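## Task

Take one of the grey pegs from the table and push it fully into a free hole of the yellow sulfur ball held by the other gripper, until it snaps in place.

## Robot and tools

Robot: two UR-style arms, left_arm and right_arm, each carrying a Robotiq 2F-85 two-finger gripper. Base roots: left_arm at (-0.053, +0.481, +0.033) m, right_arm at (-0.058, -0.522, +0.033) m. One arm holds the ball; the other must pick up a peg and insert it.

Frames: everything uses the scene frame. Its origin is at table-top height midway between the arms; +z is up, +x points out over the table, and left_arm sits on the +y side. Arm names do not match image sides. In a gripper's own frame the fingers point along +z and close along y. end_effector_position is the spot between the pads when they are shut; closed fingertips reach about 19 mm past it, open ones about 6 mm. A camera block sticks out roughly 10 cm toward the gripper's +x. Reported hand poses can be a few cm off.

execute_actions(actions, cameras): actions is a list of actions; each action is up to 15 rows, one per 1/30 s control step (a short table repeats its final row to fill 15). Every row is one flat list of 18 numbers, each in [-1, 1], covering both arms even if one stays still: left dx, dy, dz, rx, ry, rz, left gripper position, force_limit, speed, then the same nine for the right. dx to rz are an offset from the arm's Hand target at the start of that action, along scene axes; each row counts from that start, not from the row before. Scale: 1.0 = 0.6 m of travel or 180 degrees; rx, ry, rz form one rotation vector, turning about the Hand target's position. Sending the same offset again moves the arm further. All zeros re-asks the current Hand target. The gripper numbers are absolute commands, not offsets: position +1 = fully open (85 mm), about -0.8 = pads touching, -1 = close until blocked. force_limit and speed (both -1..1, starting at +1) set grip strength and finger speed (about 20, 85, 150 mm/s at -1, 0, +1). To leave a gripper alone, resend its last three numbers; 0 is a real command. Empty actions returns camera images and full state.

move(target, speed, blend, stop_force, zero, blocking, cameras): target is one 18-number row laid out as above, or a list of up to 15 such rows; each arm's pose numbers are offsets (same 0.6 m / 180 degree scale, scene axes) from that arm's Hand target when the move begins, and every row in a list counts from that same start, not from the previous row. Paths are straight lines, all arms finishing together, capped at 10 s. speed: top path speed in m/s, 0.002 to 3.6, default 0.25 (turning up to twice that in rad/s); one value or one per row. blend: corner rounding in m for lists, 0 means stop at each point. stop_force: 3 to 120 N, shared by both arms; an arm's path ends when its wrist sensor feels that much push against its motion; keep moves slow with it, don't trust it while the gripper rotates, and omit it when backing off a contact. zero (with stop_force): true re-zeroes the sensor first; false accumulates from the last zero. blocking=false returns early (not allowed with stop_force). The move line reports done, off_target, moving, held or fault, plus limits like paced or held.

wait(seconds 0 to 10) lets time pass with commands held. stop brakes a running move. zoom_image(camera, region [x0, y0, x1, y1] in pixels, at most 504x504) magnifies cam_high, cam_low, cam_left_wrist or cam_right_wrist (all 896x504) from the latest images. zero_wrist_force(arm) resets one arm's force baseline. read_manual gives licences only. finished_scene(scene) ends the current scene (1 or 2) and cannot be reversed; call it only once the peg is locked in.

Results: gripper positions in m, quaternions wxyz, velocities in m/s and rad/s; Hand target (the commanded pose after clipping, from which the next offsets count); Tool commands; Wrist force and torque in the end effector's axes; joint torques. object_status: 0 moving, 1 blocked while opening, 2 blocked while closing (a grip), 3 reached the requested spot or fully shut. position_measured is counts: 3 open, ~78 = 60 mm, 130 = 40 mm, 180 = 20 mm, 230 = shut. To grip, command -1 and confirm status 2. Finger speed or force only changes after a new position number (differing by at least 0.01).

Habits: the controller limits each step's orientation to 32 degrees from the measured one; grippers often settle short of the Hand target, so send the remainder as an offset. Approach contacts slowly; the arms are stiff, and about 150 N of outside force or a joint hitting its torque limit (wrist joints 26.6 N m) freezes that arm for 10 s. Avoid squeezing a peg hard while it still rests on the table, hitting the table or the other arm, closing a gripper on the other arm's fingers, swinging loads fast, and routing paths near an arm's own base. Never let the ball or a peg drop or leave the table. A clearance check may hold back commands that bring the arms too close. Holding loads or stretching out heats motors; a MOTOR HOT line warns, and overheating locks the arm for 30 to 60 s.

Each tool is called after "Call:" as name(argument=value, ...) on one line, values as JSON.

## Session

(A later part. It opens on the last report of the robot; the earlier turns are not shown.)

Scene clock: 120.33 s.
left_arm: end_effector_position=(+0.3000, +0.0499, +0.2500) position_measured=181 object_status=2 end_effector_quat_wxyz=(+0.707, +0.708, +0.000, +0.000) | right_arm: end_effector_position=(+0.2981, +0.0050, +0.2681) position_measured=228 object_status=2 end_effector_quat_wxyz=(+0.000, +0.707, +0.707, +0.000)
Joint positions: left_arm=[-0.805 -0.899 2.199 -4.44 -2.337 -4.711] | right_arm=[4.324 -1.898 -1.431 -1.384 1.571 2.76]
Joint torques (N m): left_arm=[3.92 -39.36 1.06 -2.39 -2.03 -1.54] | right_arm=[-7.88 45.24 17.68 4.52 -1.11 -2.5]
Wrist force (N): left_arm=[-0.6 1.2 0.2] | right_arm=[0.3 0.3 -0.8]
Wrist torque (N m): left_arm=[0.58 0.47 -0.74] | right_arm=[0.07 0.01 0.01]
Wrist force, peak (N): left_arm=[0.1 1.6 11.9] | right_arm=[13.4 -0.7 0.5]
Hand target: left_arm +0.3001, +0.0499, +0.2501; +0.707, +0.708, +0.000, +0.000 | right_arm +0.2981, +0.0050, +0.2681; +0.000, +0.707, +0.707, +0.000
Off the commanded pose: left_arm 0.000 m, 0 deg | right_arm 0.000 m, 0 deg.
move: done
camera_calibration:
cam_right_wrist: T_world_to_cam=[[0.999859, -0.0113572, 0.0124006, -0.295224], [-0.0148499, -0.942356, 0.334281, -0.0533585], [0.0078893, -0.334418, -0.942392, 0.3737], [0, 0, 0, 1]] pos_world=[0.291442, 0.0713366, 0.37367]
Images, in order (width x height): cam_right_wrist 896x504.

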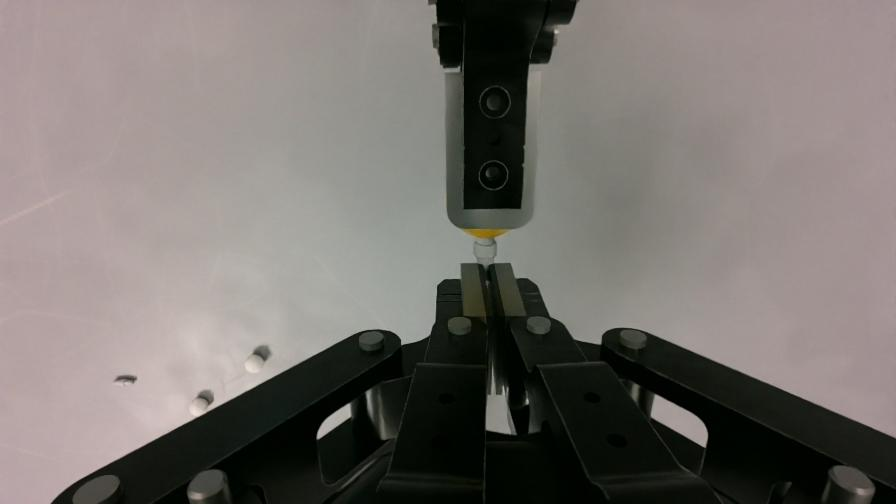

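Call:
move(target=[0,0,0,0,0,0,-1,1,-1,0,0.0145,0,0,0,0,-0.98,0,-1], speed=0.008, stop_force=75, cameras=["cam_right_wrist","cam_left_wrist"])

Call:
zoom_image(camera="cam_right_wrist", region=[440, 200, 530, 290])

Call:
zoom_image(camera="cam_left_wrist", region=[420, 190, 550, 340])

Scene clock: 129.03 s.
left_arm: end_effector_position=(+0.3000, +0.0499, +0.2500) position_measured=181 object_status=2 end_effector_quat_wxyz=(+0.707, +0.708, +0.000, +0.000) | right_arm: end_effector_position=(+0.2971, +0.0111, +0.2670) position_measured=228 object_status=2 end_effector_quat_wxyz=(+0.002, +0.707, +0.707, -0.005)
Joint positions: left_arm=[-0.805 -0.899 2.199 -4.44 -2.337 -4.711] | right_arm=[4.329 -1.916 -1.407 -1.401 1.571 2.765]
Joint torques (N m): left_arm=[-34.63 -44.12 -31.37 1.59 0.05 -1.6] | right_arm=[30.98 23.36 51.69 15.59 7.19 2.3]
Wrist force (N): left_arm=[-2.3 -8.3 -57.2] | right_arm=[-61.0 1.7 -8.7]
Wrist torque (N m): left_arm=[0.96 0.46 -0.74] | right_arm=[0.03 -0.08 -0.16]
Wrist force, peak (N): left_arm=[-2.6 -8.7 -57.5] | right_arm=[-61.2 1.8 -9.3]
Hand target: left_arm +0.3001, +0.0499, +0.2501; +0.707, +0.708, +0.000, +0.000 | right_arm +0.2981, +0.0137, +0.2681; +0.000, +0.707, +0.707, +0.000
Off the commanded pose: left_arm 0.000 m, 0 deg | right_arm 0.003 m, 1 deg.
move: done
camera_calibration:
cam_left_wrist: T_world_to_cam=[[-0.00957595, 0.0212385, 0.999729, -0.243482], [-0.933968, 0.356974, -0.0165297, 0.280582], [-0.357228, -0.933873, 0.0164178, 0.278688], [0, 0, 0, 1]] pos_world=[0.359279, 0.16527, 0.243478]
cam_right_wrist: T_world_to_cam=[[0.999901, -0.0112699, 0.00846447, -0.293144], [-0.0134932, -0.938949, 0.343793, -0.05021], [0.0040732, -0.343873, -0.939007, 0.37515], [0, 0, 0, 1]] pos_world=[0.290909, 0.0785555, 0.372012]
Images, in order (width x height): cam_left_wrist 896x504, cam_right_wrist 896x504.

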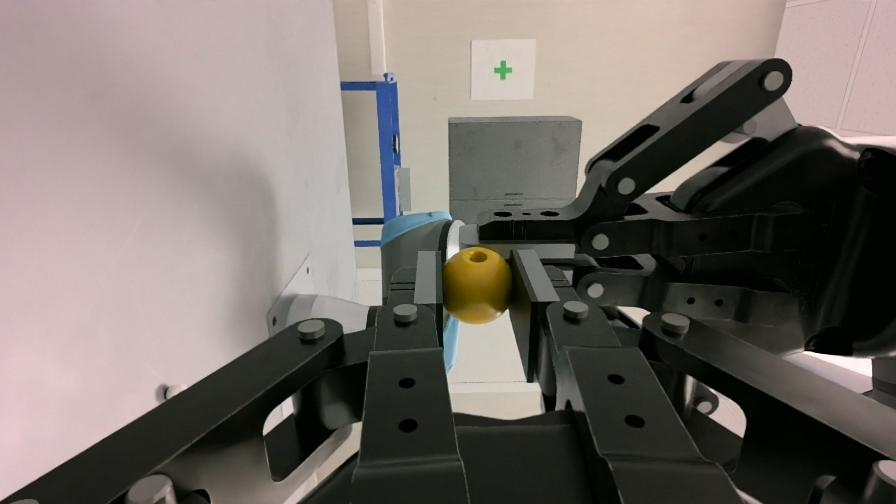

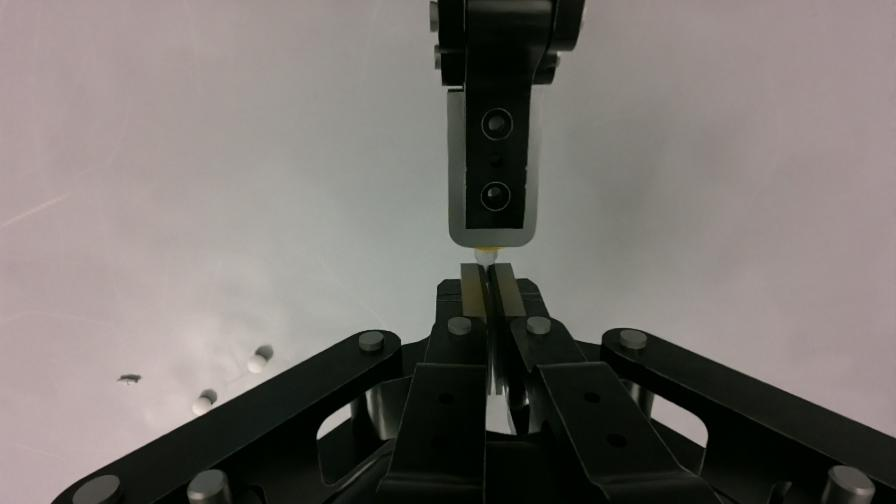

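Scaled by 5.600.

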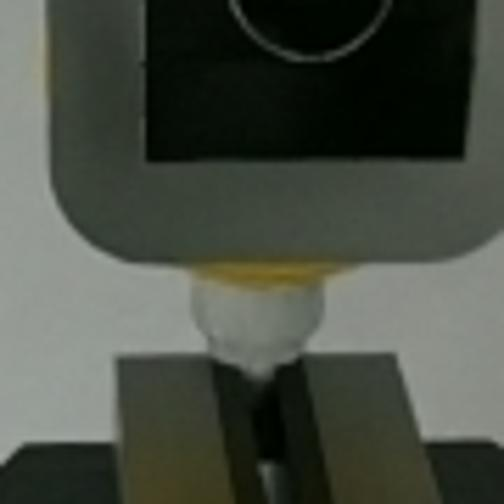

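Scaled by 3.360.

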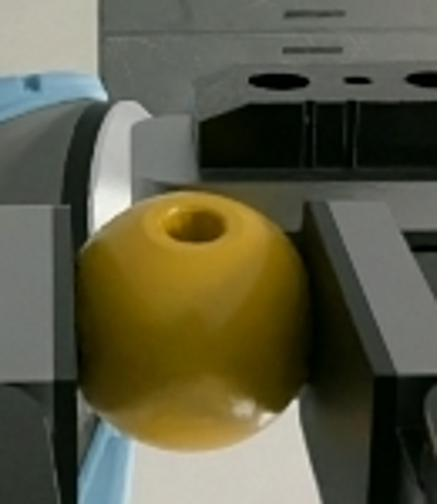

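Call:
move(target=[0,0,0,0,0,0,-1,1,-1,0,-0.0075,0,0,0,0,-0.98,0,-1], speed=0.02)

Scene clock: 136.80 s.
left_arm: end_effector_position=(+0.3001, +0.0499, +0.2501) position_measured=181 object_status=2 end_effector_quat_wxyz=(+0.707, +0.707, +0.000, +0.000) | right_arm: end_effector_position=(+0.2981, +0.0093, +0.2681) position_measured=228 object_status=2 end_effector_quat_wxyz=(+0.000, +0.707, +0.707, +0.000)
Joint positions: left_arm=[-0.805 -0.899 2.199 -4.44 -2.337 -4.711] | right_arm=[4.327 -1.907 -1.419 -1.387 1.571 2.762]
Joint torques (N m): left_arm=[-19.65 -37.86 -18.3 1.09 0.07 -1.62] | right_arm=[-3.13 48.31 32.79 11.05 1.92 -2.32]
Wrist force (N): left_arm=[2.9 9.8 -19.0] | right_arm=[-20.2 -2.7 7.4]
Wrist torque (N m): left_arm=[0.25 0.48 -0.73] | right_arm=[0.10 -0.12 -0.02]
Wrist force, peak (N): left_arm=[-2.4 -8.6 -57.6] | right_arm=[-61.2 1.6 -9.6]
Hand target: left_arm +0.3001, +0.0499, +0.2501; +0.707, +0.708, +0.000, +0.000 | right_arm +0.2981, +0.0092, +0.2681; +0.000, +0.707, +0.707, +0.000
Off the commanded pose: left_arm 0.000 m, 0 deg | right_arm 0.000 m, 0 deg.
move: done

Call:
move(target=[0,0,0,0,0,0,-1,1,-1,0,-0.0014,-0.0006,0,0,0,-0.98,0,-1], speed=0.02, cameras=["cam_right_wrist"])

Call:
zoom_image(camera="cam_right_wrist", region=[440, 200, 530, 290])

Scene clock: 140.30 s.
left_arm: end_effector_position=(+0.3001, +0.0499, +0.2501) position_measured=181 object_status=2 end_effector_quat_wxyz=(+0.707, +0.708, +0.000, +0.000) | right_arm: end_effector_position=(+0.2981, +0.0084, +0.2677) position_measured=228 object_status=2 end_effector_quat_wxyz=(+0.000, +0.707, +0.707, +0.000)
Joint positions: left_arm=[-0.805 -0.899 2.199 -4.44 -2.337 -4.711] | right_arm=[4.326 -1.905 -1.422 -1.385 1.571 2.762]
Joint torques (N m): left_arm=[4.91 -19.49 2.49 -0.1 -2.09 -1.62] | right_arm=[-8.78 48.58 20.59 5.59 -0.5 -2.33]
Wrist force (N): left_arm=[0.9 5.6 -0.6] | right_arm=[-0.3 -1.4 4.5]
Wrist torque (N m): left_arm=[0.39 0.51 -0.74] | right_arm=[0.07 0.01 0.01]
Wrist force, peak (N): left_arm=[2.8 9.3 -18.8] | right_arm=[-19.6 -2.8 7.7]
Hand target: left_arm +0.3001, +0.0499, +0.2501; +0.707, +0.708, +0.000, +0.000 | right_arm +0.2981, +0.0083, +0.2677; +0.000, +0.707, +0.707, +0.000
Off the commanded pose: left_arm 0.000 m, 0 deg | right_arm 0.000 m, 0 deg.
move: done
camera_calibration:
cam_right_wrist: T_world_to_cam=[[0.999859, -0.0113593, 0.0123996, -0.295181], [-0.0148508, -0.942388, 0.334193, -0.050018], [0.00788898, -0.33433, -0.942423, 0.374561], [0, 0, 0, 1]] pos_world=[0.291442, 0.0747373, 0.37337]
Images, in order (width x height): cam_right_wrist 896x504.

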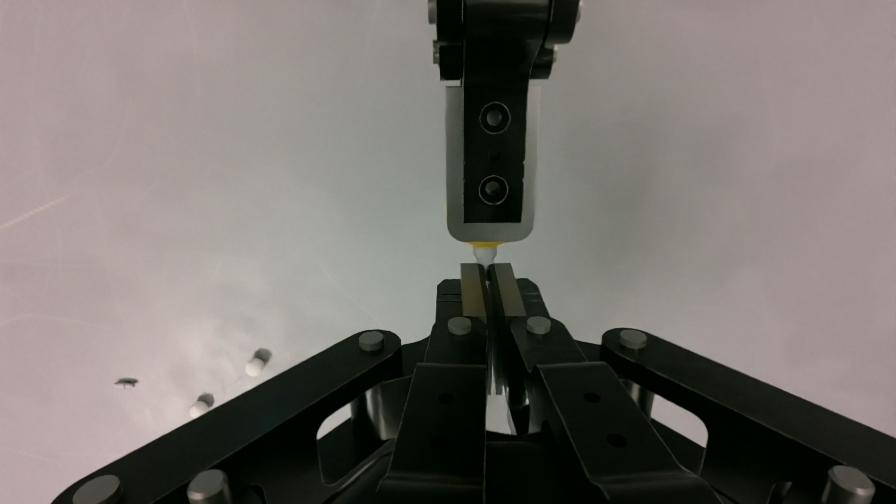

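Scaled by 5.600.

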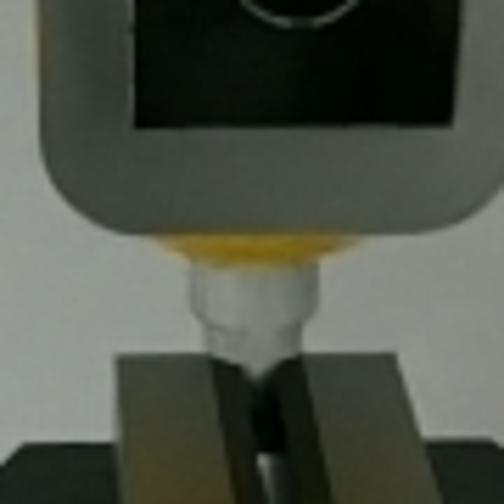

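Call:
move(target=[0,0,0,0,0,0,-1,1,-1,0,-0.006,0,0,0,0,-0.98,0,-1], speed=0.008, stop_force=14, cameras=["cam_right_wrist"])

Call:
zoom_image(camera="cam_right_wrist", region=[440, 200, 530, 290])

Scene clock: 146.20 s.
left_arm: end_effector_position=(+0.3001, +0.0499, +0.2500) position_measured=181 object_status=2 end_effector_quat_wxyz=(+0.707, +0.708, +0.000, +0.000) | right_arm: end_effector_position=(+0.2981, +0.0076, +0.2677) position_measured=228 object_status=2 end_effector_quat_wxyz=(+0.000, +0.707, +0.707, +0.000)
Joint positions: left_arm=[-0.805 -0.899 2.199 -4.44 -2.337 -4.711] | right_arm=[4.326 -1.904 -1.425 -1.384 1.571 2.761]
Joint torques (N m): left_arm=[5.86 -21.49 1.8 -2.55 -2.17 -1.3] | right_arm=[4.12 33.49 34.4 0.1 -0.37 2.04]
Wrist force (N): left_arm=[0.1 4.9 10.1] | right_arm=[10.5 -0.8 4.2]
Wrist torque (N m): left_arm=[0.34 0.57 -0.73] | right_arm=[0.09 0.07 0.00]
Wrist force, peak (N): left_arm=[0.6 7.1 15.2] | right_arm=[16.1 -1.2 5.1]
Hand target: left_arm +0.3001, +0.0499, +0.2501; +0.707, +0.708, +0.000, +0.000 | right_arm +0.2981, +0.0077, +0.2677; +0.000, +0.707, +0.707, +0.000 (not the last commanded pose)
Off the commanded pose: left_arm 0.000 m, 0 deg | right_arm 0.003 m, 0 deg.
move: contact (right_arm)
camera_calibration:
cam_right_wrist: T_world_to_cam=[[0.99986, -0.0112671, 0.0123638, -0.295182], [-0.0147512, -0.942421, 0.334104, -0.0506702], [0.00788755, -0.33424, -0.942455, 0.374333], [0, 0, 0, 1]] pos_world=[0.291441, 0.0740384, 0.373371]
Images, in order (width x height): cam_right_wrist 896x504.

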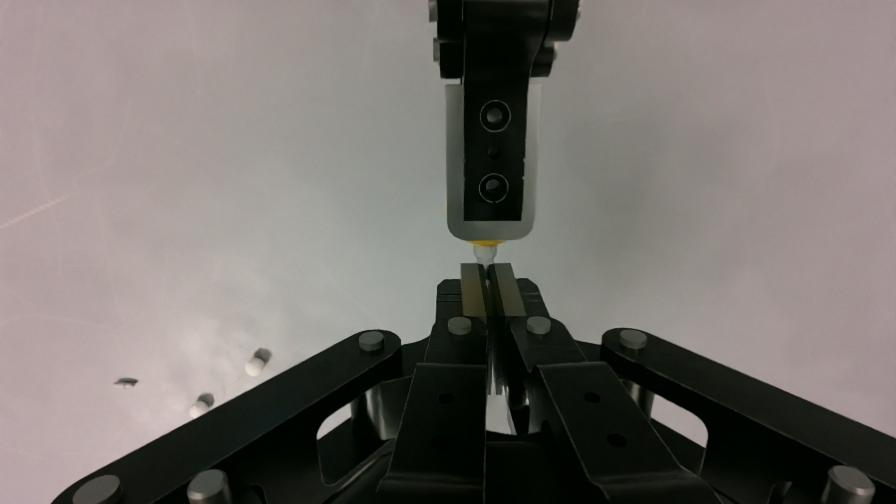

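Scaled by 5.600.

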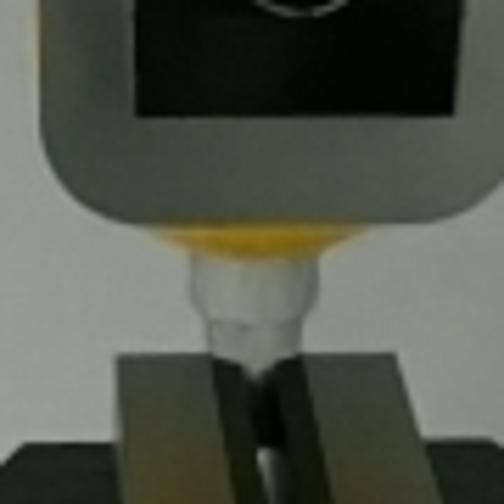

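Call:
move(target=[[0,0,0,0,0,0,-1,1,-1,0,0.0012,0,0,0,0,-0.98,0,-1],[0,0,0,0,0,0,-1,1,-1,0,0.0012,0,0,0,0,-0.4,0,-1],[0,0,0,0,0,0,-1,1,-1,0,-0.075,0,0,0,0,-0.4,0,-1]], speed=0.1, cameras=["cam_right_wrist","cam_left_wrist"])

Call:
zoom_image(camera="cam_right_wrist", region=[450, 50, 530, 140])

Scene clock: 153.53 s.
left_arm: end_effector_position=(+0.3001, +0.0499, +0.2500) position_measured=181 object_status=2 end_effector_quat_wxyz=(+0.707, +0.708, +0.000, +0.000) | right_arm: end_effector_position=(+0.2981, -0.0373, +0.2677) position_measured=179 object_status=3 end_effector_quat_wxyz=(+0.000, +0.707, +0.707, +0.000)
Joint positions: left_arm=[-0.805 -0.899 2.199 -4.44 -2.337 -4.711] | right_arm=[4.297 -1.817 -1.539 -1.357 1.571 2.733]
Joint torques (N m): left_arm=[5.77 -28.8 2.96 -1.67 -1.74 -1.56] | right_arm=[-9.53 41.65 18.26 4.76 0.22 -2.2]
Wrist force (N): left_arm=[-1.0 1.3 -0.1] | right_arm=[0.0 0.3 -0.2]
Wrist torque (N m): left_arm=[0.50 0.51 -0.74] | right_arm=[0.05 0.01 0.02]
Wrist force, peak (N): left_arm=[0.1 5.8 10.3] | right_arm=[10.9 -1.1 4.3]
Hand target: left_arm +0.3001, +0.0499, +0.2501; +0.707, +0.708, +0.000, +0.000 | right_arm +0.2981, -0.0373, +0.2677; +0.000, +0.707, +0.707, +0.000
Off the commanded pose: left_arm 0.000 m, 0 deg | right_arm 0.000 m, 0 deg.
move: done
camera_calibration:
cam_left_wrist: T_world_to_cam=[[-0.00957595, 0.0212385, 0.999729, -0.243482], [-0.933968, 0.356974, -0.0165297, 0.280582], [-0.357228, -0.933873, 0.0164178, 0.278688], [0, 0, 0, 1]] pos_world=[0.359279, 0.16527, 0.243478]
cam_right_wrist: T_world_to_cam=[[0.99986, -0.0112671, 0.0123638, -0.295689], [-0.0147512, -0.942421, 0.334104, -0.0930792], [0.00788755, -0.33424, -0.942455, 0.359292], [0, 0, 0, 1]] pos_world=[0.291441, 0.0290384, 0.373371]
Images, in order (width x height): cam_left_wrist 896x504, cam_right_wrist 896x504.

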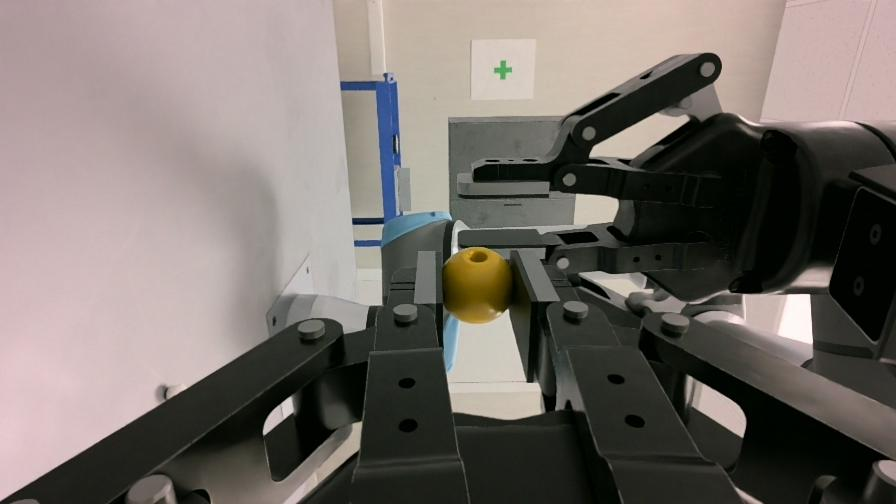

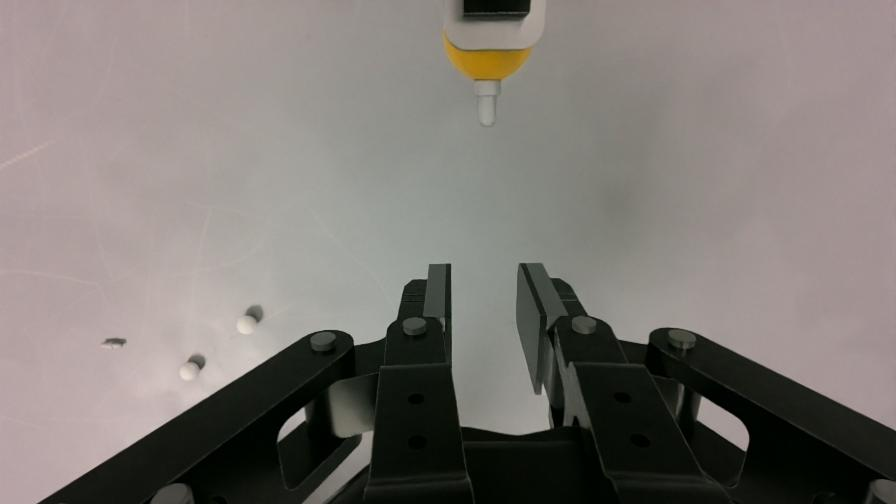

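Scaled by 5.600.

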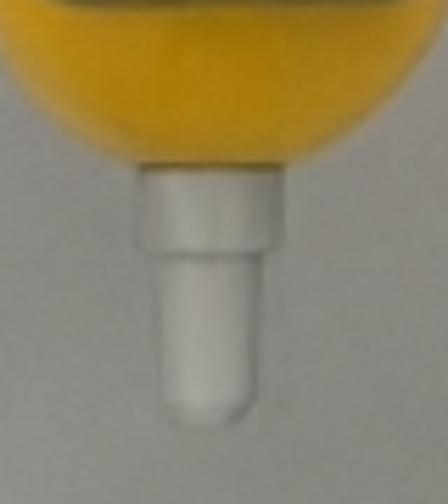

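Call:
finished_scene(scene=2)

The scene is finished: the task was done.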